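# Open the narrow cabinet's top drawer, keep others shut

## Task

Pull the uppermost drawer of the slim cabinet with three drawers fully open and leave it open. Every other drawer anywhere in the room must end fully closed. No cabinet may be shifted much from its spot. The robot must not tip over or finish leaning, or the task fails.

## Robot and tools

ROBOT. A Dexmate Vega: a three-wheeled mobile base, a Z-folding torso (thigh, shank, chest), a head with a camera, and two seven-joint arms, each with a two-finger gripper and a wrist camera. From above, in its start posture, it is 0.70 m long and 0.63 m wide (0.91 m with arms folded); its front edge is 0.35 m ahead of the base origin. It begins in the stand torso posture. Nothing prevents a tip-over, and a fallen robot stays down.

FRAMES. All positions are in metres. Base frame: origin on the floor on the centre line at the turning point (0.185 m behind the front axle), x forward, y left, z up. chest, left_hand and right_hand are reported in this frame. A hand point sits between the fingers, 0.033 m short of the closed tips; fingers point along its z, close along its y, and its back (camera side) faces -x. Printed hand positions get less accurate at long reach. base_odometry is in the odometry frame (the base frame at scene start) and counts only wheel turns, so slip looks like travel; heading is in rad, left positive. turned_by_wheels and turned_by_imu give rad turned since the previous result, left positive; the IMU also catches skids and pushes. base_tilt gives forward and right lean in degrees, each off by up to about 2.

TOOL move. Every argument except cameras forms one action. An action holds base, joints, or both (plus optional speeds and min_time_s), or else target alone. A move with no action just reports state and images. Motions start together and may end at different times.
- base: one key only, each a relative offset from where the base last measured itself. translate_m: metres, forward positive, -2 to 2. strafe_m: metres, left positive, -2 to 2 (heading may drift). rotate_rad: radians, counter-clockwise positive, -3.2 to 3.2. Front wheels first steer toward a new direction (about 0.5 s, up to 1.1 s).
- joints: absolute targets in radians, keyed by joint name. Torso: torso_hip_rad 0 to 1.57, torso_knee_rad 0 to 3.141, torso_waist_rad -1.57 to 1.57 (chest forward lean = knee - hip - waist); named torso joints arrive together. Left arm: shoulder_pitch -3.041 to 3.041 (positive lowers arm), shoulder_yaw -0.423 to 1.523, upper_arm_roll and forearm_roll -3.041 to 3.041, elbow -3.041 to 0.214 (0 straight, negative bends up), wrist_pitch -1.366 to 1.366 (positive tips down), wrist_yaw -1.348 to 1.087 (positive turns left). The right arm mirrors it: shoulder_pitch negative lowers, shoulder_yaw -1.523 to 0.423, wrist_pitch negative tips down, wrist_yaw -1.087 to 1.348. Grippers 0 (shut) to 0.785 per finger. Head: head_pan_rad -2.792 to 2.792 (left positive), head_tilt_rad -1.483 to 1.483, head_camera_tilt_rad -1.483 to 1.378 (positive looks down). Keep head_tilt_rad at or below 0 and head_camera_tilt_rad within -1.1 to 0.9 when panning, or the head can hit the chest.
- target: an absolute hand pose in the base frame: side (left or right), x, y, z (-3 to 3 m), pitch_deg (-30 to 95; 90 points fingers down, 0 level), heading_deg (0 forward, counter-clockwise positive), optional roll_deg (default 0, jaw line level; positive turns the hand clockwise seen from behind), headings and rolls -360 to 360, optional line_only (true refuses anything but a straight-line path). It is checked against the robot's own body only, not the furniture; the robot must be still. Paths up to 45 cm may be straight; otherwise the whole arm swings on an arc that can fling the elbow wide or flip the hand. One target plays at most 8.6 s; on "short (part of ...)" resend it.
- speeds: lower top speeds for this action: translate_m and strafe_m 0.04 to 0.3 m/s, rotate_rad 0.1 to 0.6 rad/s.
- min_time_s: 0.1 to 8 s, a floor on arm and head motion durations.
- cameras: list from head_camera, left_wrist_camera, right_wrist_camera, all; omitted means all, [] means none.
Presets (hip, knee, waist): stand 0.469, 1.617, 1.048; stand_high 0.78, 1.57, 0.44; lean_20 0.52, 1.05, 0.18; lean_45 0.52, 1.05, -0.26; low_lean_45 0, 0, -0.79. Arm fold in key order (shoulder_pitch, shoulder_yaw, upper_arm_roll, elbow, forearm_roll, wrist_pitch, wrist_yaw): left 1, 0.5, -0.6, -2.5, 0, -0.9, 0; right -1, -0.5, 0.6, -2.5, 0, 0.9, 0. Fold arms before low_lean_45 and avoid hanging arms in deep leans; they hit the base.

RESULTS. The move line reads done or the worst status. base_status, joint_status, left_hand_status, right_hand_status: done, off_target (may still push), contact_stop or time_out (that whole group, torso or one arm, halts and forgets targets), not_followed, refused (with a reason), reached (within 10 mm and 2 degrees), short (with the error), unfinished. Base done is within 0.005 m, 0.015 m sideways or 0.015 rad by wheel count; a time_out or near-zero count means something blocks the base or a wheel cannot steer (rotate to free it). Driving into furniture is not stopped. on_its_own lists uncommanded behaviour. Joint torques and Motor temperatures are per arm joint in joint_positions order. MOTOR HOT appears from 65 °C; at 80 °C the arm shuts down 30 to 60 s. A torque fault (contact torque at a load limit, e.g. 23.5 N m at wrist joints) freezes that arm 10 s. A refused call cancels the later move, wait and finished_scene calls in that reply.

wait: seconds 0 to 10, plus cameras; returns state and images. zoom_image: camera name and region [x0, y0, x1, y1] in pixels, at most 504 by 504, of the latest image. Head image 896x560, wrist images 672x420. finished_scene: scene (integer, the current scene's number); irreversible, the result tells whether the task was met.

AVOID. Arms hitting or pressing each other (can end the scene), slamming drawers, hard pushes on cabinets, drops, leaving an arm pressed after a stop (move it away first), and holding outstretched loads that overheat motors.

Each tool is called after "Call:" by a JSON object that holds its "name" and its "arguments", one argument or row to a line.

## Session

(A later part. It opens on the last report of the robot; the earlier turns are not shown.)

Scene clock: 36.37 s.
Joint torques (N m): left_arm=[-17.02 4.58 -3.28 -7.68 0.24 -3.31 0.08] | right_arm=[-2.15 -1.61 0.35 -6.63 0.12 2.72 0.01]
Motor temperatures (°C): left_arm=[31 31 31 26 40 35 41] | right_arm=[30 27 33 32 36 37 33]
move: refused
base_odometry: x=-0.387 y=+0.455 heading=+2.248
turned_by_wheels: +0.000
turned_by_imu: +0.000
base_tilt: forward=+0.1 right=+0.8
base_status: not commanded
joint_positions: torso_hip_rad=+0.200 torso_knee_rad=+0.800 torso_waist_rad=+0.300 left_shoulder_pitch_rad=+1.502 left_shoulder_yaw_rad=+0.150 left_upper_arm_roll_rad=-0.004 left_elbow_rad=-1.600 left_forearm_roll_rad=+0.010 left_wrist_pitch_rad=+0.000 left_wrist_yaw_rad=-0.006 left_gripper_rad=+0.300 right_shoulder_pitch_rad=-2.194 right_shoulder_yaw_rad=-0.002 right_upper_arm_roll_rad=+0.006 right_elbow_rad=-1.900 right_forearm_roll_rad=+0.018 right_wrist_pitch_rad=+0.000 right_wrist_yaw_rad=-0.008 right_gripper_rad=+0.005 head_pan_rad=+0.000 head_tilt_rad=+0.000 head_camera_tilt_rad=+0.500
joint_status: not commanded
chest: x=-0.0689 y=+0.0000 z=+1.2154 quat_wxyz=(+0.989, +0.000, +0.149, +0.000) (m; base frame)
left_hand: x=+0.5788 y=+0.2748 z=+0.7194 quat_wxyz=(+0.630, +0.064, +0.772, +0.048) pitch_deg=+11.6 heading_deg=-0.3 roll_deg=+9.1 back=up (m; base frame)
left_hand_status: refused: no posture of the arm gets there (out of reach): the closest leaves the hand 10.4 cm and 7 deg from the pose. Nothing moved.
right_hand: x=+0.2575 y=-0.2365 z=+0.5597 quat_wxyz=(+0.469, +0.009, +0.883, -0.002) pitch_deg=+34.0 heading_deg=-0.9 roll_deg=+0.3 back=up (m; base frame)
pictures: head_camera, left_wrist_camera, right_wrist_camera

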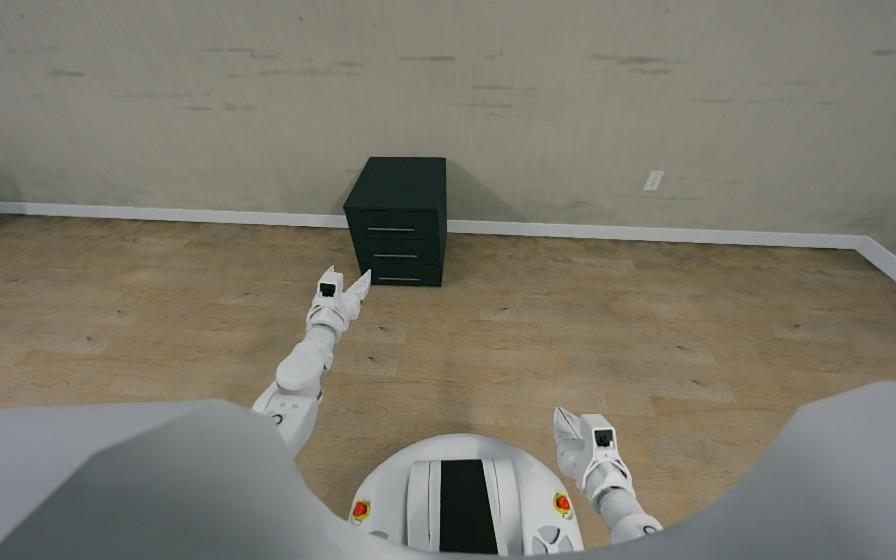

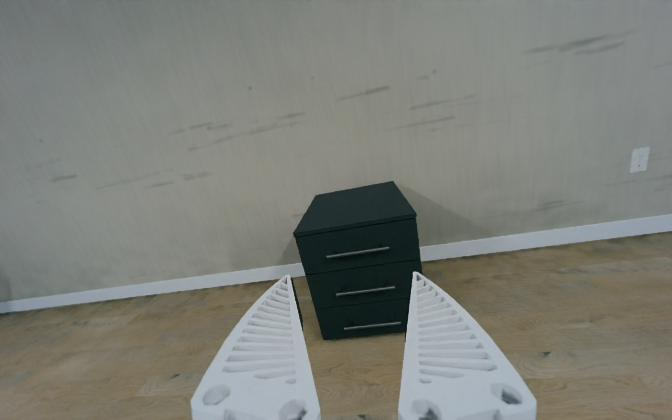

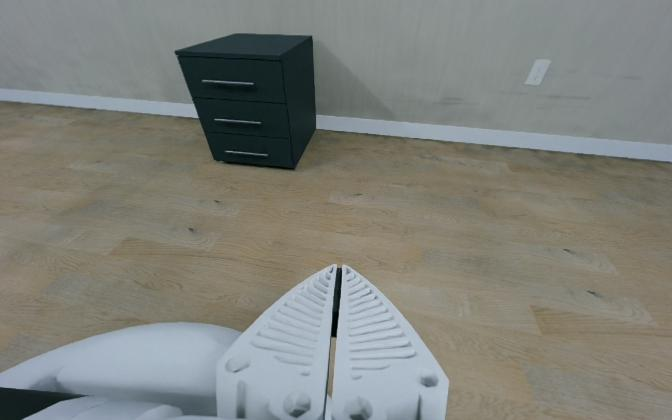

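Call:
{"name": "move", "arguments": {
  "joints": {"torso_hip_rad":0.1,"torso_knee_rad":0.55,"torso_waist_rad":0.0,"head_camera_tilt_rad":0.2},
  "cameras": []
}}

Call:
{"name": "move", "arguments": {
  "target": {"side":"left","x":0.55,"y":0.26,"z":0.46,"pitch_deg":0,"heading_deg":0,"roll_deg":90}
}}

Scene clock: 39.10 s.
Joint torques (N m): left_arm=[-13.02 4.96 -3.05 -6.02 0 -2.13 0.17] | right_arm=[-5.56 -1.07 0.03 -5.23 0.16 1.98 0.02]
Motor temperatures (°C): left_arm=[31 31 31 26 40 35 41] | right_arm=[30 27 33 32 36 37 33]
move: done
base_odometry: x=-0.387 y=+0.455 heading=+2.248
turned_by_wheels: +0.000
turned_by_imu: +0.000
base_tilt: forward=+0.1 right=+0.8
base_status: not commanded
joint_positions: torso_hip_rad=+0.100 torso_knee_rad=+0.550 torso_waist_rad=+0.000 left_shoulder_pitch_rad=+1.500 left_shoulder_yaw_rad=+0.150 left_upper_arm_roll_rad=-0.004 left_elbow_rad=-1.600 left_forearm_roll_rad=+0.010 left_wrist_pitch_rad=+0.000 left_wrist_yaw_rad=-0.006 left_gripper_rad=+0.300 right_shoulder_pitch_rad=-2.194 right_shoulder_yaw_rad=-0.002 right_upper_arm_roll_rad=+0.006 right_elbow_rad=-1.900 right_forearm_roll_rad=+0.018 right_wrist_pitch_rad=+0.000 right_wrist_yaw_rad=-0.008 right_gripper_rad=+0.005 head_pan_rad=+0.000 head_tilt_rad=+0.000 head_camera_tilt_rad=+0.200
joint_status: all done
chest: x=-0.0328 y=+0.0000 z=+1.1158 quat_wxyz=(+0.975, +0.000, +0.223, +0.000) (m; base frame)
left_hand: x=+0.5346 y=+0.2748 z=+0.5296 quat_wxyz=(+0.571, +0.067, +0.817, +0.043) pitch_deg=+20.1 heading_deg=-0.4 roll_deg=+9.0 back=up (m; base frame)
right_hand: x=+0.1919 y=-0.2365 z=+0.4187 quat_wxyz=(+0.402, +0.009, +0.916, -0.003) pitch_deg=+42.6 heading_deg=-1.0 roll_deg=+0.1 back=up (m; base frame)
pictures: none
No camera images: "cameras" was empty.

Scene clock: 39.40 s.
Joint torques (N m): left_arm=[-14.71 3.09 -2.91 -7.32 0.05 -1.71 0.08] | right_arm=[-7.03 0.21 0.59 -6.17 0.16 2.2 -0.1]
Motor temperatures (°C): left_arm=[31 31 31 26 40 35 41] | right_arm=[30 27 33 32 36 37 33]
move: refused
base_odometry: x=-0.387 y=+0.455 heading=+2.248
turned_by_wheels: +0.000
turned_by_imu: +0.000
base_tilt: forward=+0.1 right=+0.8
base_status: not commanded
joint_positions: torso_hip_rad=+0.100 torso_knee_rad=+0.550 torso_waist_rad=+0.000 left_shoulder_pitch_rad=+1.500 left_shoulder_yaw_rad=+0.150 left_upper_arm_roll_rad=-0.004 left_elbow_rad=-1.600 left_forearm_roll_rad=+0.010 left_wrist_pitch_rad=+0.000 left_wrist_yaw_rad=-0.006 left_gripper_rad=+0.300 right_shoulder_pitch_rad=-2.194 right_shoulder_yaw_rad=-0.002 right_upper_arm_roll_rad=+0.006 right_elbow_rad=-1.900 right_forearm_roll_rad=+0.018 right_wrist_pitch_rad=+0.000 right_wrist_yaw_rad=-0.008 right_gripper_rad=+0.005 head_pan_rad=+0.000 head_tilt_rad=+0.000 head_camera_tilt_rad=+0.200
joint_status: not commanded
chest: x=-0.0328 y=+0.0000 z=+1.1158 quat_wxyz=(+0.975, +0.000, +0.223, +0.000) (m; base frame)
left_hand: x=+0.5346 y=+0.2748 z=+0.5296 quat_wxyz=(+0.571, +0.067, +0.817, +0.043) pitch_deg=+20.1 heading_deg=-0.4 roll_deg=+9.0 back=up (m; base frame)
left_hand_status: refused: no posture of the arm gets there (out of reach): the closest leaves the hand 1.6 cm and 6 deg from the pose. Nothing moved.
right_hand: x=+0.1919 y=-0.2365 z=+0.4187 quat_wxyz=(+0.402, +0.009, +0.916, -0.003) pitch_deg=+42.6 heading_deg=-1.0 roll_deg=+0.1 back=up (m; base frame)
pictures: head_camera, left_wrist_camera, right_wrist_camera

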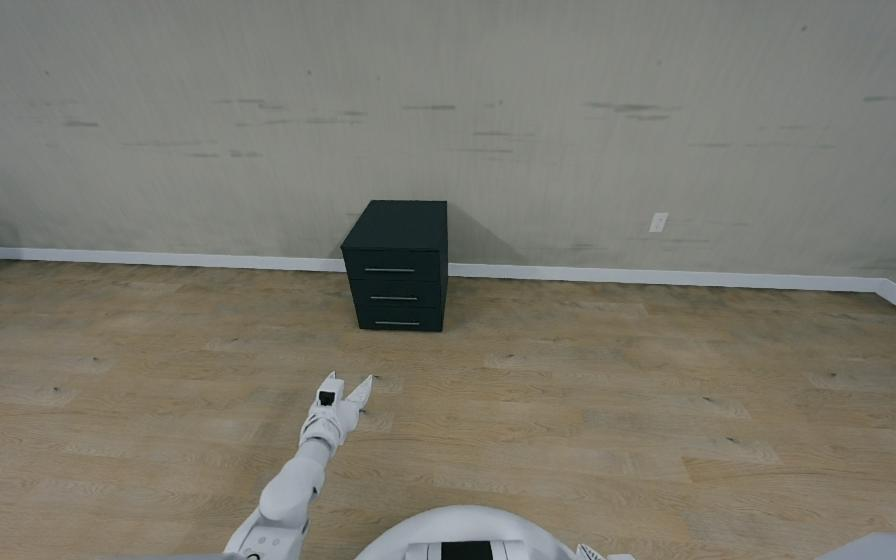

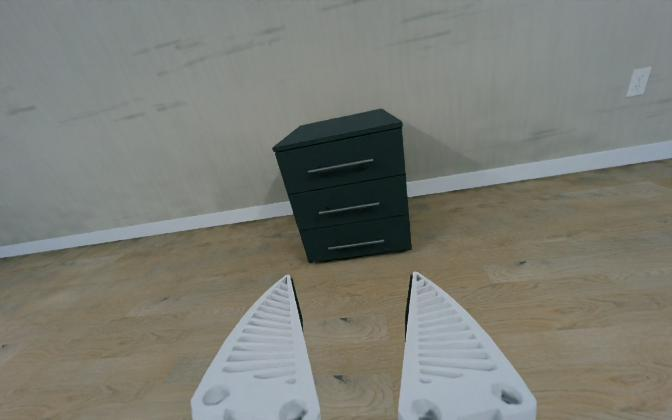

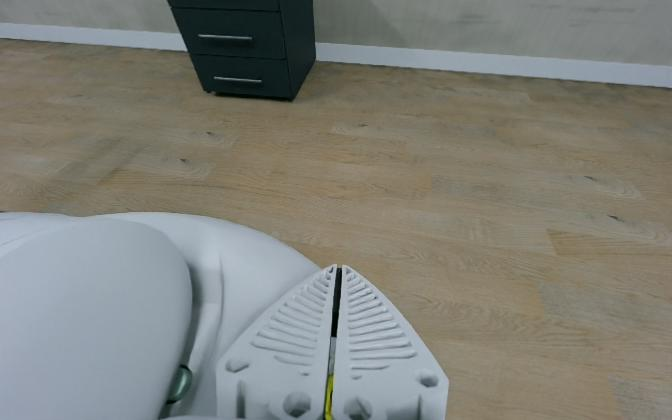

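Call:
{"name": "move", "arguments": {
  "target": {"side":"left","x":0.55,"y":0.26,"z":0.46,"pitch_deg":25,"heading_deg":0,"roll_deg":90}
}}

Scene clock: 44.23 s.
Joint torques (N m): left_arm=[-15.01 5.6 -3.54 -5.95 1.09 0.4 0.98] | right_arm=[-6.07 -1.34 0.38 -6.41 0.18 2.91 0.01]
Motor temperatures (°C): left_arm=[31 31 31 26 40 35 41] | right_arm=[30 27 33 32 36 37 33]
move: done
base_odometry: x=-0.387 y=+0.455 heading=+2.248
turned_by_wheels: +0.000
turned_by_imu: +0.000
base_tilt: forward=+0.1 right=+0.8
base_status: not commanded
joint_positions: torso_hip_rad=+0.100 torso_knee_rad=+0.550 torso_waist_rad=+0.000 left_shoulder_pitch_rad=+1.271 left_shoulder_yaw_rad=+0.454 left_upper_arm_roll_rad=+0.482 left_elbow_rad=-1.370 left_forearm_roll_rad=+0.992 left_wrist_pitch_rad=+0.326 left_wrist_yaw_rad=+0.126 left_gripper_rad=+0.300 right_shoulder_pitch_rad=-2.194 right_shoulder_yaw_rad=-0.002 right_upper_arm_roll_rad=+0.006 right_elbow_rad=-1.900 right_forearm_roll_rad=+0.018 right_wrist_pitch_rad=+0.000 right_wrist_yaw_rad=-0.008 right_gripper_rad=+0.005 head_pan_rad=+0.000 head_tilt_rad=+0.000 head_camera_tilt_rad=+0.200
joint_status: not commanded
chest: x=-0.0328 y=+0.0000 z=+1.1158 quat_wxyz=(+0.975, +0.000, +0.223, +0.000) (m; base frame)
left_hand: x=+0.5497 y=+0.2600 z=+0.4599 quat_wxyz=(+0.381, +0.595, +0.598, +0.379) pitch_deg=+25.0 heading_deg=+0.0 roll_deg=+89.7 (m; base frame)
left_hand_status: reached (straight line, planned for 3.4 s): 0 mm and 0.3 deg off.
right_hand: x=+0.1919 y=-0.2365 z=+0.4187 quat_wxyz=(+0.402, +0.009, +0.916, -0.003) pitch_deg=+42.6 heading_deg=-1.0 roll_deg=+0.1 back=up (m; base frame)
pictures: head_camera, left_wrist_camera, right_wrist_camera

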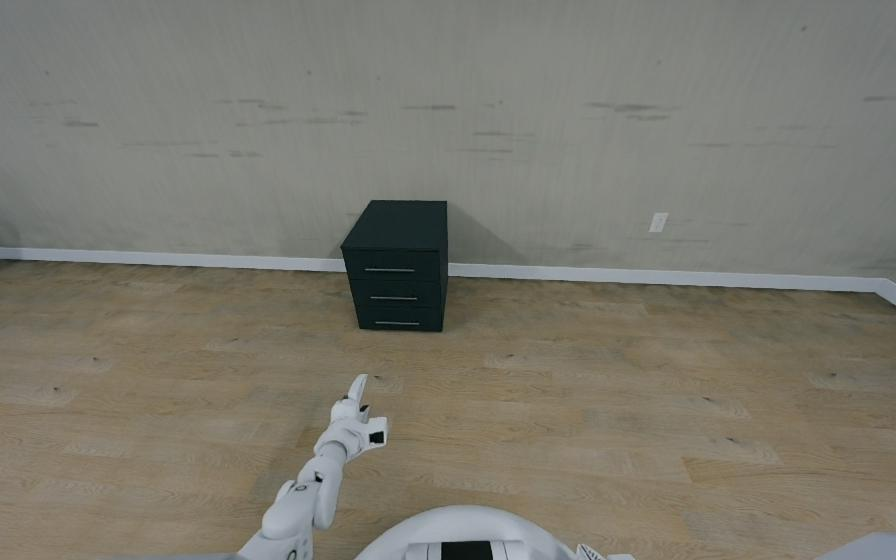

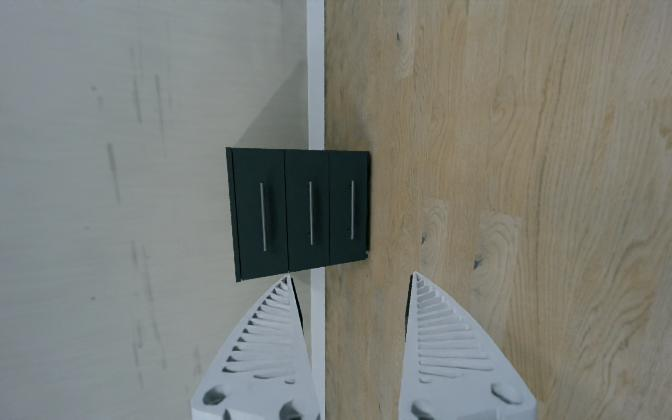

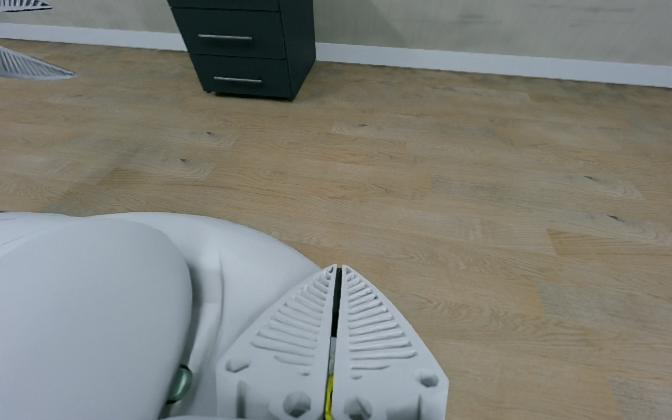

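Call:
{"name": "move", "arguments": {
  "base": {"translate_m":0.45},
  "cameras": ["head_camera","left_wrist_camera"]
}}

Scene clock: 48.13 s.
Joint torques (N m): left_arm=[-15.9 4.07 -3.9 -5.54 1.4 -0.5 0.84] | right_arm=[-6.9 -1.49 0.39 -6.66 -0.02 2.62 0.11]
Motor temperatures (°C): left_arm=[31 31 31 26 40 35 41] | right_arm=[30 27 33 32 36 37 33]
move: done
base_odometry: x=-0.669 y=+0.806 heading=+2.247
turned_by_wheels: -0.001
turned_by_imu: +0.000
base_tilt: forward=+0.1 right=+0.7
base_status: done
joint_positions: torso_hip_rad=+0.100 torso_knee_rad=+0.550 torso_waist_rad=+0.000 left_shoulder_pitch_rad=+1.270 left_shoulder_yaw_rad=+0.455 left_upper_arm_roll_rad=+0.484 left_elbow_rad=-1.369 left_forearm_roll_rad=+0.996 left_wrist_pitch_rad=+0.328 left_wrist_yaw_rad=+0.126 left_gripper_rad=+0.300 right_shoulder_pitch_rad=-2.194 right_shoulder_yaw_rad=-0.002 right_upper_arm_roll_rad=+0.006 right_elbow_rad=-1.900 right_forearm_roll_rad=+0.018 right_wrist_pitch_rad=+0.000 right_wrist_yaw_rad=-0.008 right_gripper_rad=+0.005 head_pan_rad=+0.000 head_tilt_rad=+0.000 head_camera_tilt_rad=+0.200
joint_status: not commanded
chest: x=-0.0328 y=+0.0000 z=+1.1158 quat_wxyz=(+0.975, +0.000, +0.223, +0.000) (m; base frame)
left_hand: x=+0.5499 y=+0.2600 z=+0.4598 quat_wxyz=(+0.380, +0.596, +0.597, +0.380) pitch_deg=+25.0 heading_deg=+0.0 roll_deg=+90.0 (m; base frame)
right_hand: x=+0.1919 y=-0.2365 z=+0.4187 quat_wxyz=(+0.402, +0.009, +0.916, -0.003) pitch_deg=+42.6 heading_deg=-1.0 roll_deg=+0.1 back=up (m; base frame)
pictures: head_camera, left_wrist_camera

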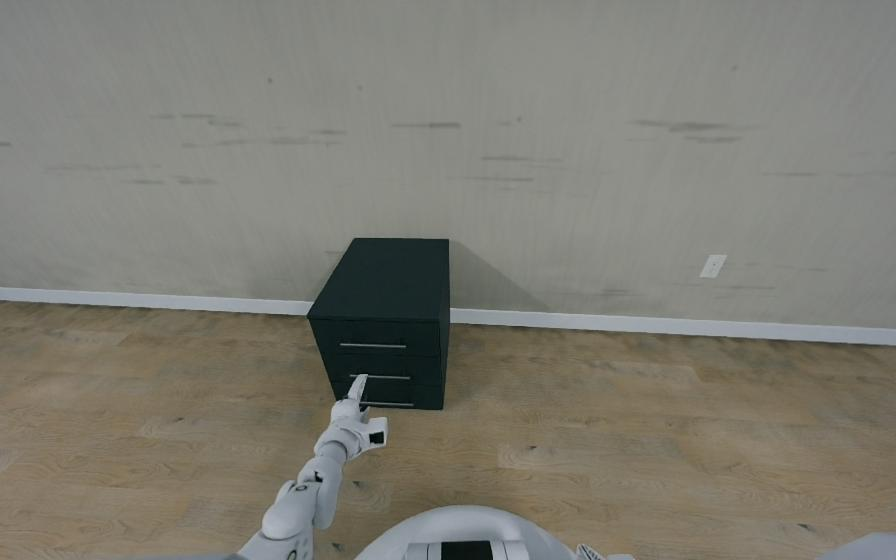

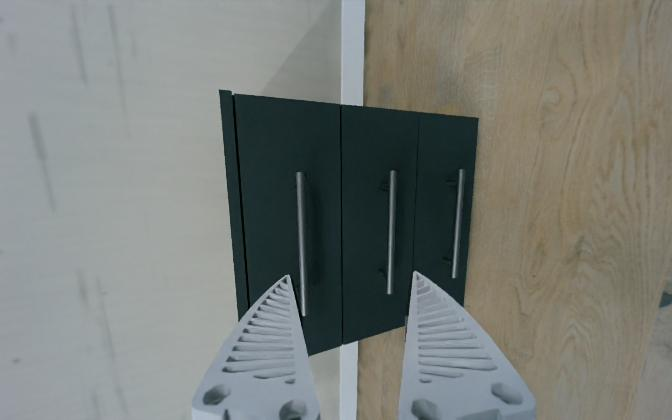

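Call:
{"name": "move", "arguments": {
  "target": {"side":"left","x":0.63,"y":0.25,"z":0.49,"pitch_deg":25,"heading_deg":0,"roll_deg":90},
  "cameras": ["head_camera","left_wrist_camera"]
}}

Scene clock: 50.70 s.
Joint torques (N m): left_arm=[-21.68 -0.49 -3.36 -5.55 1.14 -0.26 0.96] | right_arm=[-5.36 -0.89 0.61 -6.13 0.07 2.16 0]
Motor temperatures (°C): left_arm=[31 31 31 26 40 35 41] | right_arm=[30 27 33 32 36 37 33]
move: done
base_odometry: x=-0.669 y=+0.806 heading=+2.247
turned_by_wheels: +0.000
turned_by_imu: +0.000
base_tilt: forward=+0.1 right=+0.8
base_status: not commanded
joint_positions: torso_hip_rad=+0.100 torso_knee_rad=+0.550 torso_waist_rad=+0.000 left_shoulder_pitch_rad=+1.075 left_shoulder_yaw_rad=+0.408 left_upper_arm_roll_rad=+0.510 left_elbow_rad=-1.263 left_forearm_roll_rad=+1.000 left_wrist_pitch_rad=+0.312 left_wrist_yaw_rad=+0.026 left_gripper_rad=+0.300 right_shoulder_pitch_rad=-2.194 right_shoulder_yaw_rad=-0.002 right_upper_arm_roll_rad=+0.006 right_elbow_rad=-1.900 right_forearm_roll_rad=+0.018 right_wrist_pitch_rad=+0.000 right_wrist_yaw_rad=-0.008 right_gripper_rad=+0.005 head_pan_rad=+0.000 head_tilt_rad=+0.000 head_camera_tilt_rad=+0.200
joint_status: not commanded
chest: x=-0.0328 y=+0.0000 z=+1.1158 quat_wxyz=(+0.975, +0.000, +0.223, +0.000) (m; base frame)
left_hand: x=+0.6283 y=+0.2504 z=+0.4891 quat_wxyz=(+0.380, +0.596, +0.597, +0.380) pitch_deg=+25.0 heading_deg=+0.0 roll_deg=-90.0 (m; base frame)
left_hand_status: reached (straight line, planned for 1.0 s): 2 mm and 0.0 deg off.
right_hand: x=+0.1919 y=-0.2365 z=+0.4187 quat_wxyz=(+0.402, +0.009, +0.916, -0.003) pitch_deg=+42.6 heading_deg=-1.0 roll_deg=+0.1 back=up (m; base frame)
pictures: head_camera, left_wrist_camera

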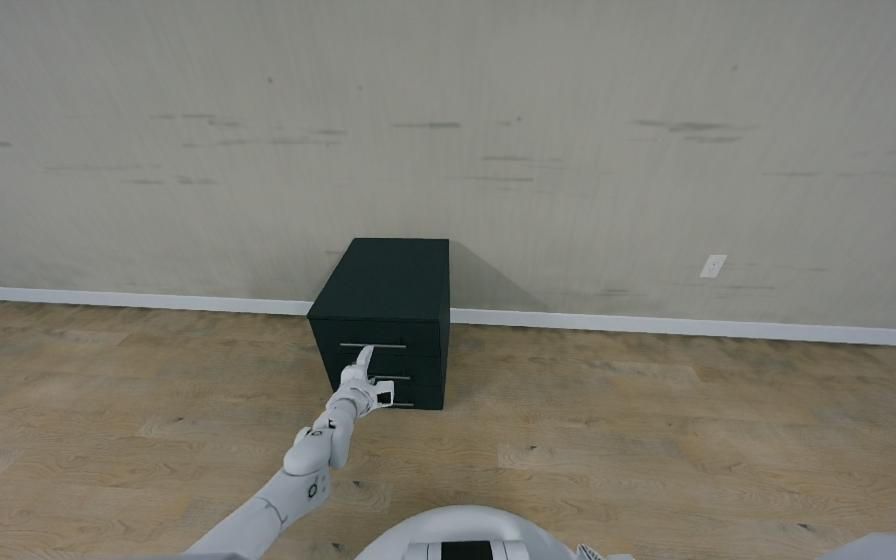

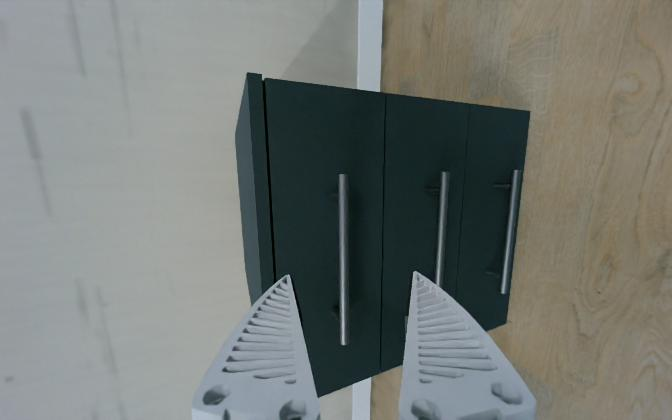

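Call:
{"name": "move", "arguments": {
  "target": {"side":"left","x":0.71,"y":0.24,"z":0.457,"pitch_deg":25,"heading_deg":0,"roll_deg":90,"line_only":true},
  "cameras": ["head_camera","left_wrist_camera"]
}}

Scene clock: 51.30 s.
Joint torques (N m): left_arm=[-21.8 -1.91 -3.26 -5.54 1.08 -0.2 0.66] | right_arm=[-5.38 -1.63 0.46 -6.03 0.03 2.24 -0.05]
Motor temperatures (°C): left_arm=[31 31 31 26 40 35 41] | right_arm=[30 27 33 32 36 37 33]
move: refused
base_odometry: x=-0.669 y=+0.806 heading=+2.247
turned_by_wheels: +0.000
turned_by_imu: +0.000
base_tilt: forward=+0.1 right=+0.7
base_status: not commanded
joint_positions: torso_hip_rad=+0.100 torso_knee_rad=+0.550 torso_waist_rad=+0.000 left_shoulder_pitch_rad=+1.072 left_shoulder_yaw_rad=+0.407 left_upper_arm_roll_rad=+0.511 left_elbow_rad=-1.261 left_forearm_roll_rad=+1.000 left_wrist_pitch_rad=+0.312 left_wrist_yaw_rad=+0.024 left_gripper_rad=+0.300 right_shoulder_pitch_rad=-2.194 right_shoulder_yaw_rad=-0.002 right_upper_arm_roll_rad=+0.006 right_elbow_rad=-1.900 right_forearm_roll_rad=+0.018 right_wrist_pitch_rad=+0.000 right_wrist_yaw_rad=-0.008 right_gripper_rad=+0.005 head_pan_rad=+0.000 head_tilt_rad=+0.000 head_camera_tilt_rad=+0.200
joint_status: not commanded
chest: x=-0.0328 y=+0.0000 z=+1.1158 quat_wxyz=(+0.975, +0.000, +0.223, +0.000) (m; base frame)
left_hand: x=+0.6295 y=+0.2503 z=+0.4897 quat_wxyz=(+0.380, +0.596, +0.597, +0.380) pitch_deg=+25.0 heading_deg=+0.0 roll_deg=-90.0 (m; base frame)
left_hand_status: refused: no posture of the arm gets there (out of reach): the closest leaves the hand 0.7 cm and 0 deg from the pose. Nothing moved.
right_hand: x=+0.1919 y=-0.2365 z=+0.4187 quat_wxyz=(+0.402, +0.009, +0.916, -0.003) pitch_deg=+42.6 heading_deg=-1.0 roll_deg=+0.1 back=up (m; base frame)
pictures: head_camera, left_wrist_camera

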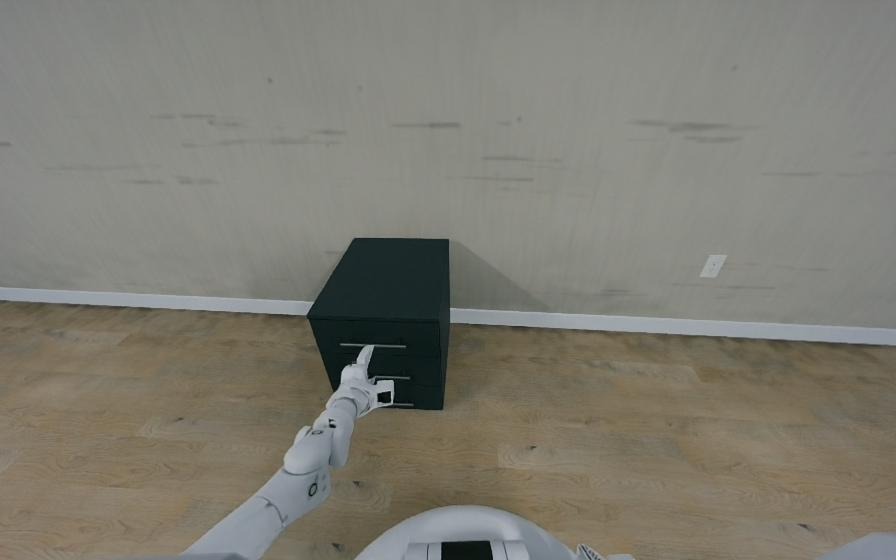

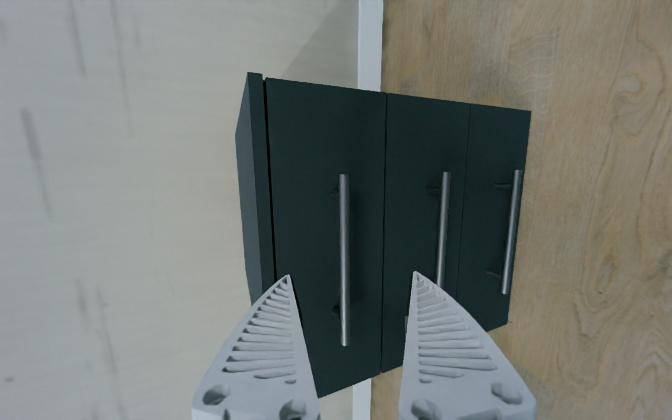

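Call:
{"name": "move", "arguments": {
  "target": {"side":"left","x":0.62,"y":0.24,"z":0.447,"pitch_deg":25,"heading_deg":0,"roll_deg":90,"line_only":true},
  "cameras": []
}}

Call:
{"name": "move", "arguments": {
  "base": {"translate_m":0.07},
  "speeds": {"translate_m":0.08},
  "cameras": ["head_camera","left_wrist_camera"]
}}

Scene clock: 53.90 s.
Joint torques (N m): left_arm=[-21.8 -2.39 -2.01 -6.2 0.35 -0.04 0.86] | right_arm=[-5.39 -0.17 0.08 -5.83 0.15 2.29 -0.04]
Motor temperatures (°C): left_arm=[31 31 31 26 40 35 41] | right_arm=[30 27 33 32 36 37 33]
move: done
base_odometry: x=-0.669 y=+0.806 heading=+2.247
turned_by_wheels: +0.000
turned_by_imu: +0.000
base_tilt: forward=+0.1 right=+0.8
base_status: not commanded
joint_positions: torso_hip_rad=+0.100 torso_knee_rad=+0.550 torso_waist_rad=+0.000 left_shoulder_pitch_rad=+1.016 left_shoulder_yaw_rad=+0.326 left_upper_arm_roll_rad=+0.548 left_elbow_rad=-1.030 left_forearm_roll_rad=+0.992 left_wrist_pitch_rad=+0.261 left_wrist_yaw_rad=+0.169 left_gripper_rad=+0.300 right_shoulder_pitch_rad=-2.194 right_shoulder_yaw_rad=-0.002 right_upper_arm_roll_rad=+0.006 right_elbow_rad=-1.900 right_forearm_roll_rad=+0.018 right_wrist_pitch_rad=+0.000 right_wrist_yaw_rad=-0.008 right_gripper_rad=+0.005 head_pan_rad=+0.000 head_tilt_rad=+0.000 head_camera_tilt_rad=+0.200
joint_status: not commanded
chest: x=-0.0328 y=+0.0000 z=+1.1158 quat_wxyz=(+0.975, +0.000, +0.223, +0.000) (m; base frame)
left_hand: x=+0.6200 y=+0.2404 z=+0.4474 quat_wxyz=(+0.380, +0.596, +0.597, +0.380) pitch_deg=+25.0 heading_deg=+0.0 roll_deg=-90.0 (m; base frame)
left_hand_status: reached (straight line, planned for 1.1 s): 1 mm and 0.0 deg off.
right_hand: x=+0.1919 y=-0.2365 z=+0.4187 quat_wxyz=(+0.402, +0.009, +0.916, -0.003) pitch_deg=+42.6 heading_deg=-1.0 roll_deg=+0.1 back=up (m; base frame)
pictures: none
No camera images: "cameras" was empty.

Scene clock: 55.60 s.
Joint torques (N m): left_arm=[-21.23 -1.11 -1.62 -5.56 0.51 -0.3 1.22] | right_arm=[-6.52 -1.11 0.09 -6.81 0.08 2.38 -0.05]
Motor temperatures (°C): left_arm=[31 31 31 26 40 35 41] | right_arm=[30 27 33 32 36 37 33]
move: done
base_odometry: x=-0.713 y=+0.860 heading=+2.246
turned_by_wheels: -0.001
turned_by_imu: -0.001
base_tilt: forward=+0.1 right=+0.7
base_status: done
joint_positions: torso_hip_rad=+0.100 torso_knee_rad=+0.550 torso_waist_rad=+0.000 left_shoulder_pitch_rad=+1.015 left_shoulder_yaw_rad=+0.325 left_upper_arm_roll_rad=+0.548 left_elbow_rad=-1.026 left_forearm_roll_rad=+0.992 left_wrist_pitch_rad=+0.260 left_wrist_yaw_rad=+0.172 left_gripper_rad=+0.300 right_shoulder_pitch_rad=-2.194 right_shoulder_yaw_rad=-0.002 right_upper_arm_roll_rad=+0.006 right_elbow_rad=-1.900 right_forearm_roll_rad=+0.018 right_wrist_pitch_rad=+0.000 right_wrist_yaw_rad=-0.008 right_gripper_rad=+0.005 head_pan_rad=+0.000 head_tilt_rad=+0.000 head_camera_tilt_rad=+0.200
joint_status: not commanded
chest: x=-0.0328 y=+0.0000 z=+1.1158 quat_wxyz=(+0.975, +0.000, +0.223, +0.000) (m; base frame)
left_hand: x=+0.6198 y=+0.2402 z=+0.4468 quat_wxyz=(+0.380, +0.596, +0.597, +0.380) pitch_deg=+25.0 heading_deg=+0.0 roll_deg=-90.0 (m; base frame)
right_hand: x=+0.1919 y=-0.2365 z=+0.4187 quat_wxyz=(+0.402, +0.009, +0.916, -0.003) pitch_deg=+42.6 heading_deg=-1.0 roll_deg=+0.1 back=up (m; base frame)
pictures: head_camera, left_wrist_camera

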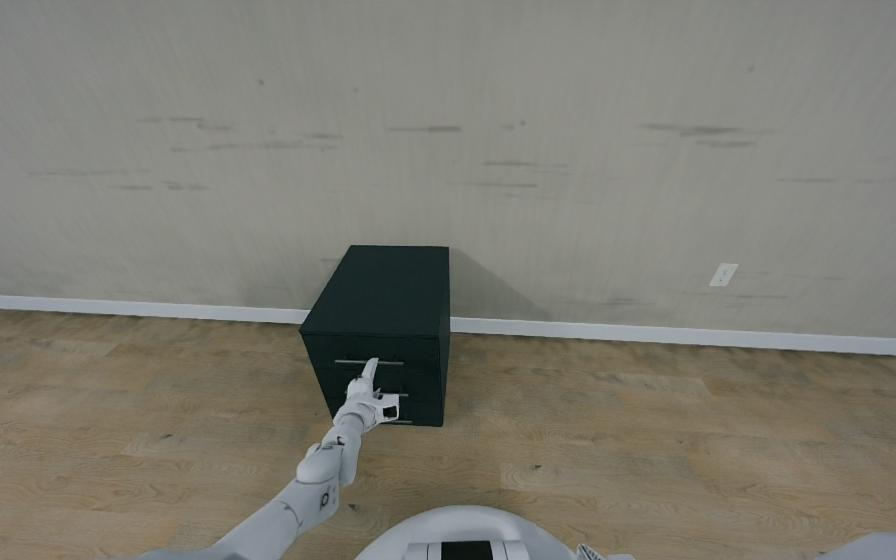

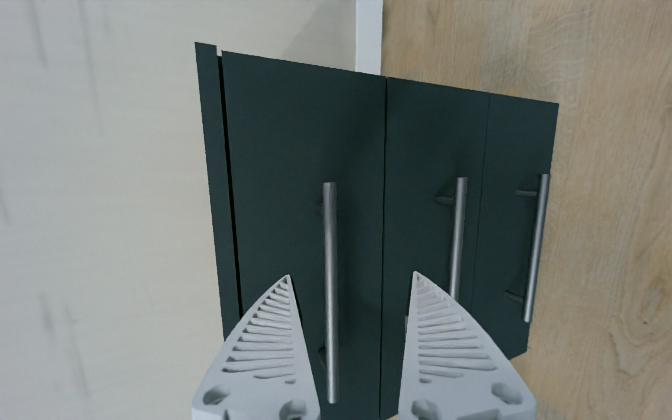

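Call:
{"name": "move", "arguments": {
  "base": {"translate_m":0.055},
  "speeds": {"translate_m":0.06},
  "cameras": ["head_camera","left_wrist_camera"]
}}

Scene clock: 57.37 s.
Joint torques (N m): left_arm=[-22.27 -1.63 -4 -5.61 0.22 -0.09 0.88] | right_arm=[-6.35 -0.15 0.13 -5.83 0.1 2.17 -0.14]
Motor temperatures (°C): left_arm=[31 31 31 26 40 35 41] | right_arm=[30 27 33 32 36 37 33]
move: done
base_odometry: x=-0.747 y=+0.903 heading=+2.246
turned_by_wheels: -0.001
turned_by_imu: +0.000
base_tilt: forward=+0.0 right=+0.7
base_status: done
joint_positions: torso_hip_rad=+0.100 torso_knee_rad=+0.550 torso_waist_rad=+0.000 left_shoulder_pitch_rad=+1.015 left_shoulder_yaw_rad=+0.325 left_upper_arm_roll_rad=+0.548 left_elbow_rad=-1.026 left_forearm_roll_rad=+0.992 left_wrist_pitch_rad=+0.260 left_wrist_yaw_rad=+0.172 left_gripper_rad=+0.300 right_shoulder_pitch_rad=-2.194 right_shoulder_yaw_rad=-0.002 right_upper_arm_roll_rad=+0.006 right_elbow_rad=-1.900 right_forearm_roll_rad=+0.018 right_wrist_pitch_rad=+0.000 right_wrist_yaw_rad=-0.008 right_gripper_rad=+0.005 head_pan_rad=+0.000 head_tilt_rad=+0.000 head_camera_tilt_rad=+0.200
joint_status: not commanded
chest: x=-0.0329 y=+0.0000 z=+1.1158 quat_wxyz=(+0.975, +0.000, +0.223, +0.000) (m; base frame)
left_hand: x=+0.6198 y=+0.2402 z=+0.4468 quat_wxyz=(+0.380, +0.596, +0.596, +0.380) pitch_deg=+25.0 heading_deg=+0.0 roll_deg=-90.0 (m; base frame)
right_hand: x=+0.1919 y=-0.2365 z=+0.4187 quat_wxyz=(+0.402, +0.009, +0.916, -0.003) pitch_deg=+42.6 heading_deg=-1.0 roll_deg=+0.1 back=up (m; base frame)
pictures: head_camera, left_wrist_camera

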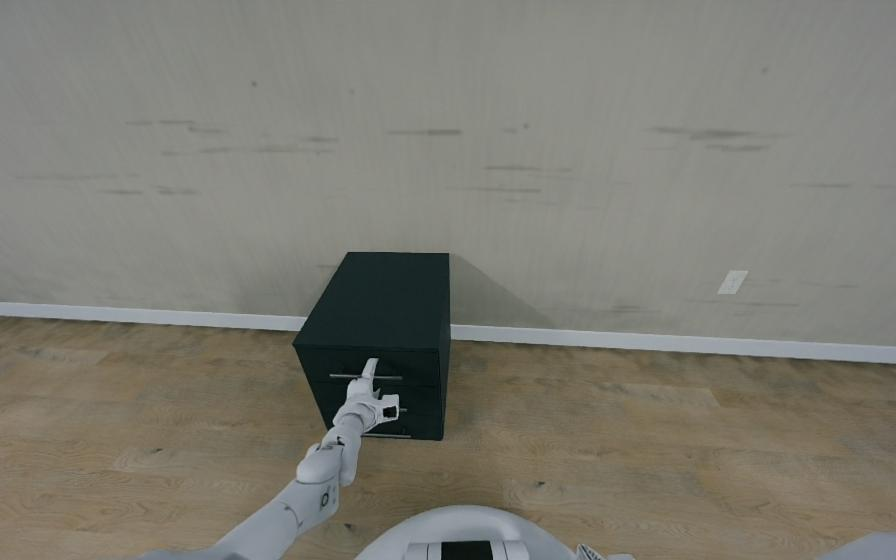

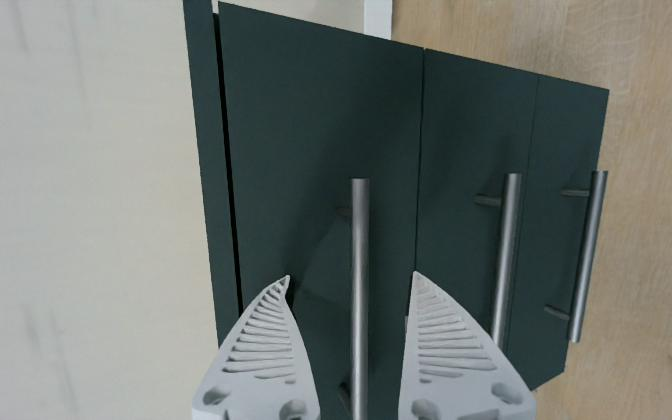

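Call:
{"name": "move", "arguments": {
  "joints": {"left_gripper_rad":0.0},
  "cameras": ["left_wrist_camera"]
}}

Call:
{"name": "move", "arguments": {
  "base": {"translate_m":-0.15},
  "speeds": {"translate_m":0.1},
  "cameras": ["head_camera","left_wrist_camera"]
}}

Scene clock: 58.43 s.
Joint torques (N m): left_arm=[-20.93 0.08 -4.18 -7.63 1.23 -0.44 2.57] | right_arm=[-5.02 -1.56 0.5 -5.91 0.01 2.08 -0.12]
Motor temperatures (°C): left_arm=[32 31 31 26 40 35 41] | right_arm=[30 27 33 32 36 37 33]
move: done
base_odometry: x=-0.748 y=+0.903 heading=+2.246
turned_by_wheels: +0.000
turned_by_imu: +0.000
base_tilt: forward=+0.0 right=+0.8
base_status: not commanded
joint_positions: torso_hip_rad=+0.100 torso_knee_rad=+0.550 torso_waist_rad=+0.000 left_shoulder_pitch_rad=+1.015 left_shoulder_yaw_rad=+0.325 left_upper_arm_roll_rad=+0.548 left_elbow_rad=-1.026 left_forearm_roll_rad=+0.992 left_wrist_pitch_rad=+0.260 left_wrist_yaw_rad=+0.171 left_gripper_rad=+0.000 right_shoulder_pitch_rad=-2.194 right_shoulder_yaw_rad=-0.002 right_upper_arm_roll_rad=+0.006 right_elbow_rad=-1.900 right_forearm_roll_rad=+0.018 right_wrist_pitch_rad=+0.000 right_wrist_yaw_rad=-0.008 right_gripper_rad=+0.005 head_pan_rad=+0.000 head_tilt_rad=+0.000 head_camera_tilt_rad=+0.200
joint_status: all done
chest: x=-0.0327 y=+0.0000 z=+1.1158 quat_wxyz=(+0.975, +0.000, +0.223, +0.000) (m; base frame)
left_hand: x=+0.6196 y=+0.2402 z=+0.4463 quat_wxyz=(+0.379, +0.597, +0.597, +0.380) pitch_deg=+25.1 heading_deg=+0.0 roll_deg=-90.0 (m; base frame)
right_hand: x=+0.1919 y=-0.2365 z=+0.4186 quat_wxyz=(+0.402, +0.009, +0.916, -0.003) pitch_deg=+42.6 heading_deg=-1.0 roll_deg=+0.1 back=up (m; base frame)
pictures: left_wrist_camera

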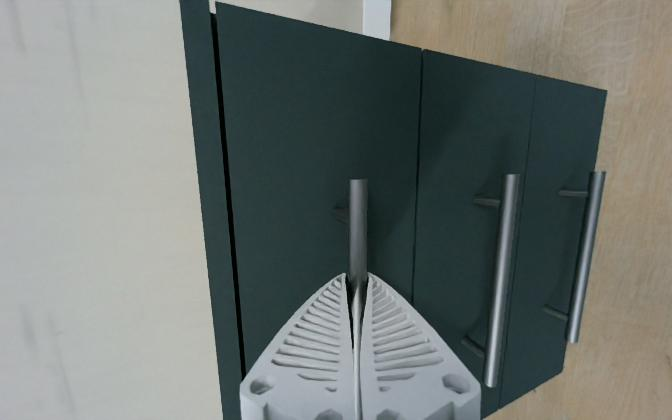

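Scene clock: 60.80 s.
Joint torques (N m): left_arm=[-17.83 -1.07 -4.39 -5.2 0.59 0.36 0.95] | right_arm=[-5.3 -1.18 0.78 -6.14 0.16 2.04 0]
Motor temperatures (°C): left_arm=[32 31 31 26 40 35 41] | right_arm=[30 27 33 32 36 37 33]
move: done
base_odometry: x=-0.654 y=+0.786 heading=+2.246
turned_by_wheels: +0.001
turned_by_imu: +0.003
base_tilt: forward=+0.1 right=+0.8
base_status: done
joint_positions: torso_hip_rad=+0.100 torso_knee_rad=+0.550 torso_waist_rad=+0.000 left_shoulder_pitch_rad=+1.015 left_shoulder_yaw_rad=+0.325 left_upper_arm_roll_rad=+0.548 left_elbow_rad=-1.026 left_forearm_roll_rad=+0.992 left_wrist_pitch_rad=+0.260 left_wrist_yaw_rad=+0.172 left_gripper_rad=+0.000 right_shoulder_pitch_rad=-2.194 right_shoulder_yaw_rad=-0.002 right_upper_arm_roll_rad=+0.006 right_elbow_rad=-1.900 right_forearm_roll_rad=+0.018 right_wrist_pitch_rad=+0.000 right_wrist_yaw_rad=-0.008 right_gripper_rad=+0.005 head_pan_rad=+0.000 head_tilt_rad=+0.000 head_camera_tilt_rad=+0.200
joint_status: not commanded
chest: x=-0.0328 y=+0.0000 z=+1.1158 quat_wxyz=(+0.975, +0.000, +0.223, +0.000) (m; base frame)
left_hand: x=+0.6198 y=+0.2401 z=+0.4469 quat_wxyz=(+0.380, +0.596, +0.596, +0.380) pitch_deg=+25.0 heading_deg=+0.0 roll_deg=-90.0 (m; base frame)
right_hand: x=+0.1919 y=-0.2365 z=+0.4187 quat_wxyz=(+0.402, +0.009, +0.916, -0.003) pitch_deg=+42.6 heading_deg=-1.0 roll_deg=+0.1 back=up (m; base frame)
pictures: head_camera, left_wrist_camera

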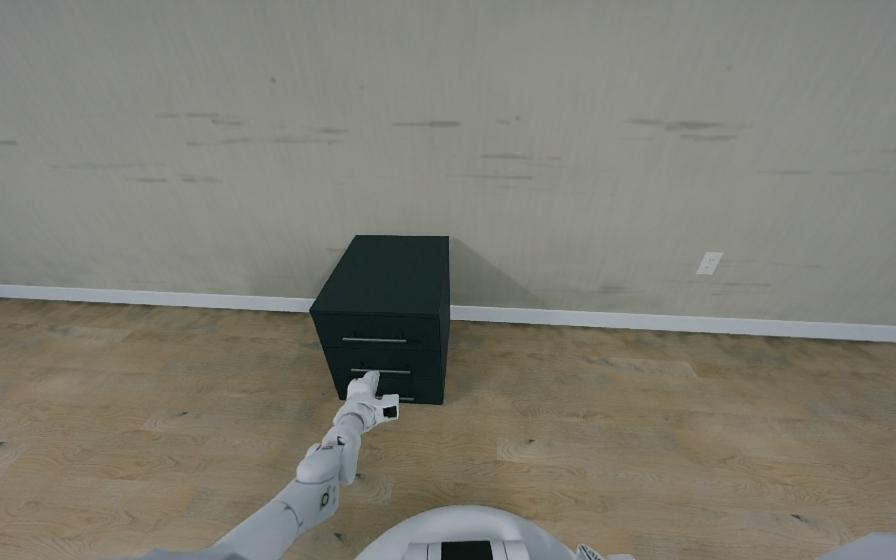

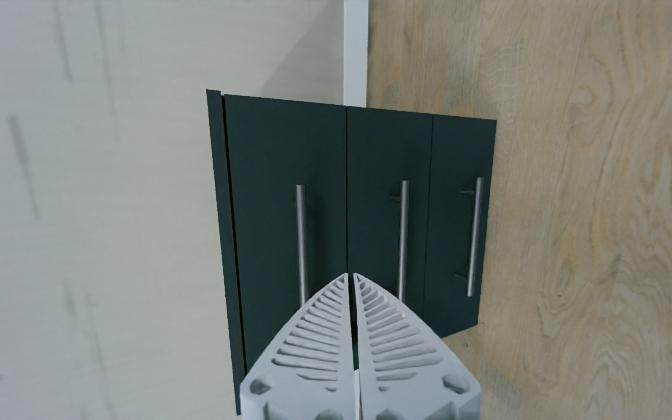

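Call:
{"name": "move", "arguments": {
  "target": {"side":"left","x":0.6,"y":0.22,"z":0.56,"pitch_deg":90,"heading_deg":0,"roll_deg":90},
  "cameras": ["head_camera","left_wrist_camera"]
}}

Scene clock: 61.67 s.
Joint torques (N m): left_arm=[-17.44 -0.04 -3.95 -6.4 0.71 -0.49 1.02] | right_arm=[-5.51 -1.39 0.65 -4.58 0.07 2.39 0.01]
Motor temperatures (°C): left_arm=[32 31 31 26 40 35 41] | right_arm=[30 27 33 32 36 37 33]
move: refused
base_odometry: x=-0.654 y=+0.786 heading=+2.246
turned_by_wheels: +0.000
turned_by_imu: +0.000
base_tilt: forward=+0.0 right=+0.7
base_status: not commanded
joint_positions: torso_hip_rad=+0.100 torso_knee_rad=+0.550 torso_waist_rad=+0.000 left_shoulder_pitch_rad=+1.015 left_shoulder_yaw_rad=+0.325 left_upper_arm_roll_rad=+0.548 left_elbow_rad=-1.026 left_forearm_roll_rad=+0.992 left_wrist_pitch_rad=+0.260 left_wrist_yaw_rad=+0.172 left_gripper_rad=+0.000 right_shoulder_pitch_rad=-2.194 right_shoulder_yaw_rad=-0.002 right_upper_arm_roll_rad=+0.006 right_elbow_rad=-1.900 right_forearm_roll_rad=+0.018 right_wrist_pitch_rad=+0.000 right_wrist_yaw_rad=-0.008 right_gripper_rad=+0.005 head_pan_rad=+0.000 head_tilt_rad=+0.000 head_camera_tilt_rad=+0.200
joint_status: not commanded
chest: x=-0.0328 y=+0.0000 z=+1.1158 quat_wxyz=(+0.975, +0.000, +0.223, +0.000) (m; base frame)
left_hand: x=+0.6198 y=+0.2401 z=+0.4469 quat_wxyz=(+0.380, +0.596, +0.596, +0.380) pitch_deg=+25.0 heading_deg=+0.0 roll_deg=-90.0 (m; base frame)
left_hand_status: refused: no posture of the arm gets there (out of reach): the closest leaves the hand 0.5 cm and 0 deg from the pose. Nothing moved. At pitch 75 a posture exists at this place; the way there is not checked.
right_hand: x=+0.1919 y=-0.2365 z=+0.4187 quat_wxyz=(+0.402, +0.009, +0.916, -0.003) pitch_deg=+42.6 heading_deg=-1.0 roll_deg=+0.1 back=up (m; base frame)
pictures: head_camera, left_wrist_camera

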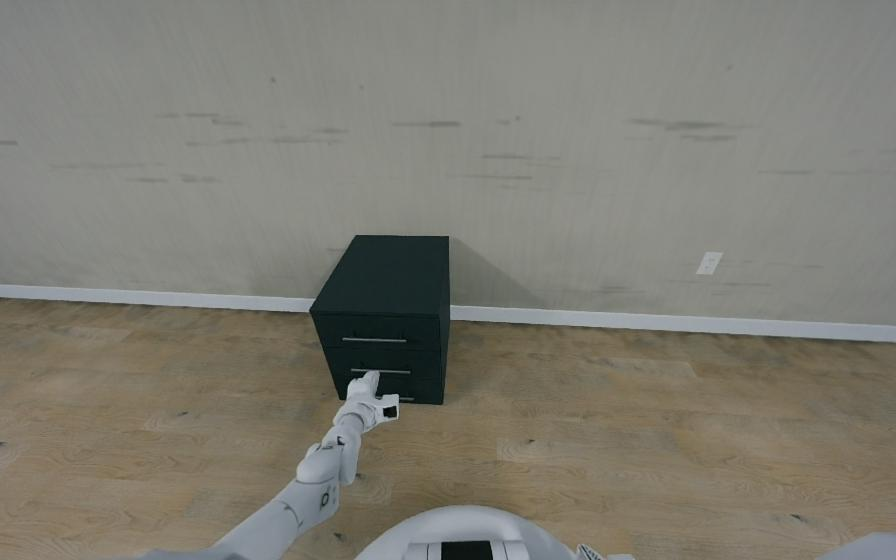

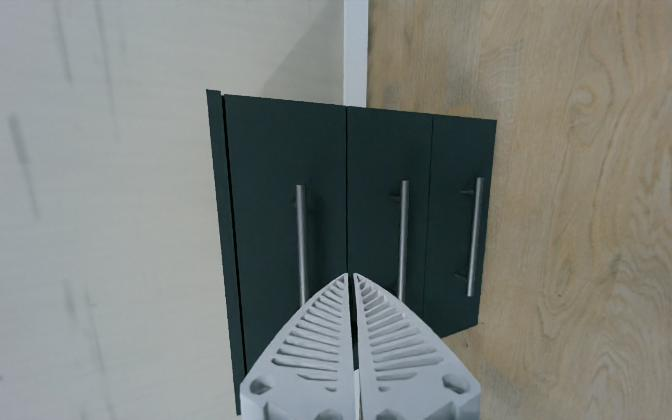

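Closer and pitch 80 work better.

Call:
{"name": "move", "arguments": {
  "target": {"side":"left","x":0.58,"y":0.22,"z":0.56,"pitch_deg":78,"heading_deg":0,"roll_deg":90},
  "cameras": ["head_camera","left_wrist_camera"]
}}

Scene clock: 69.00 s.
Joint torques (N m): left_arm=[-32.45 4.64 -8.05 -4.09 0.79 -0.02 -0.15] | right_arm=[-5.65 -2.18 0.76 -6.59 0.17 2.47 0.01]
Motor temperatures (°C): left_arm=[32 31 31 26 40 35 41] | right_arm=[30 27 33 32 36 37 33]
move: done
base_odometry: x=-0.654 y=+0.786 heading=+2.246
turned_by_wheels: +0.000
turned_by_imu: +0.000
base_tilt: forward=+0.1 right=+0.7
base_status: not commanded
joint_positions: torso_hip_rad=+0.100 torso_knee_rad=+0.550 torso_waist_rad=+0.000 left_shoulder_pitch_rad=+0.364 left_shoulder_yaw_rad=+0.582 left_upper_arm_roll_rad=+0.915 left_elbow_rad=-1.388 left_forearm_roll_rad=+0.656 left_wrist_pitch_rad=+0.583 left_wrist_yaw_rad=-1.347 left_gripper_rad=+0.000 right_shoulder_pitch_rad=-2.194 right_shoulder_yaw_rad=-0.002 right_upper_arm_roll_rad=+0.006 right_elbow_rad=-1.900 right_forearm_roll_rad=+0.018 right_wrist_pitch_rad=+0.000 right_wrist_yaw_rad=-0.008 right_gripper_rad=+0.005 head_pan_rad=+0.000 head_tilt_rad=+0.000 head_camera_tilt_rad=+0.200
joint_status: not commanded
chest: x=-0.0328 y=+0.0000 z=+1.1158 quat_wxyz=(+0.975, +0.000, +0.223, +0.000) (m; base frame)
left_hand: x=+0.5802 y=+0.2195 z=+0.5596 quat_wxyz=(+0.075, +0.703, +0.703, +0.075) pitch_deg=+77.9 heading_deg=-0.2 roll_deg=+89.9 (m; base frame)
left_hand_status: reached (straight line, planned for 5.9 s): 1 mm and 0.1 deg off.
right_hand: x=+0.1919 y=-0.2365 z=+0.4187 quat_wxyz=(+0.402, +0.009, +0.916, -0.003) pitch_deg=+42.6 heading_deg=-1.0 roll_deg=+0.1 back=up (m; base frame)
pictures: head_camera, left_wrist_camera

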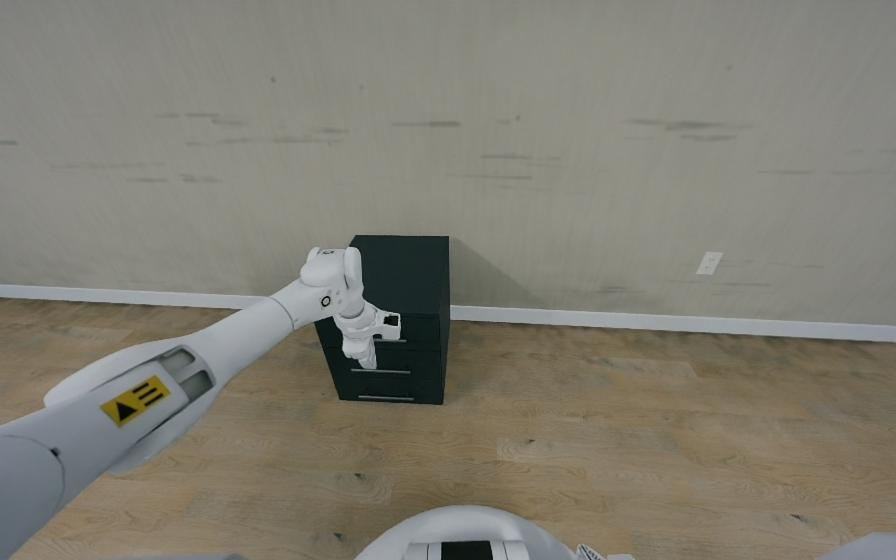

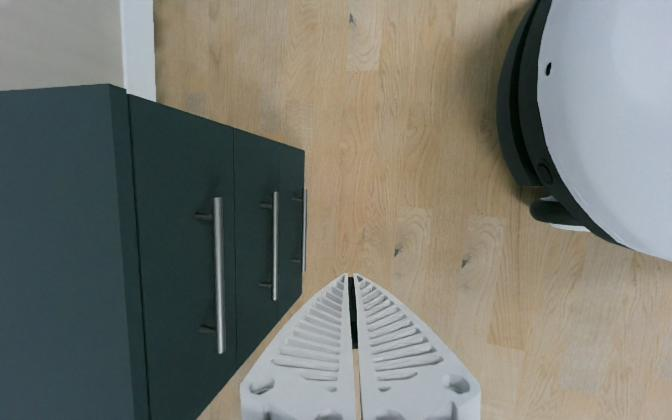

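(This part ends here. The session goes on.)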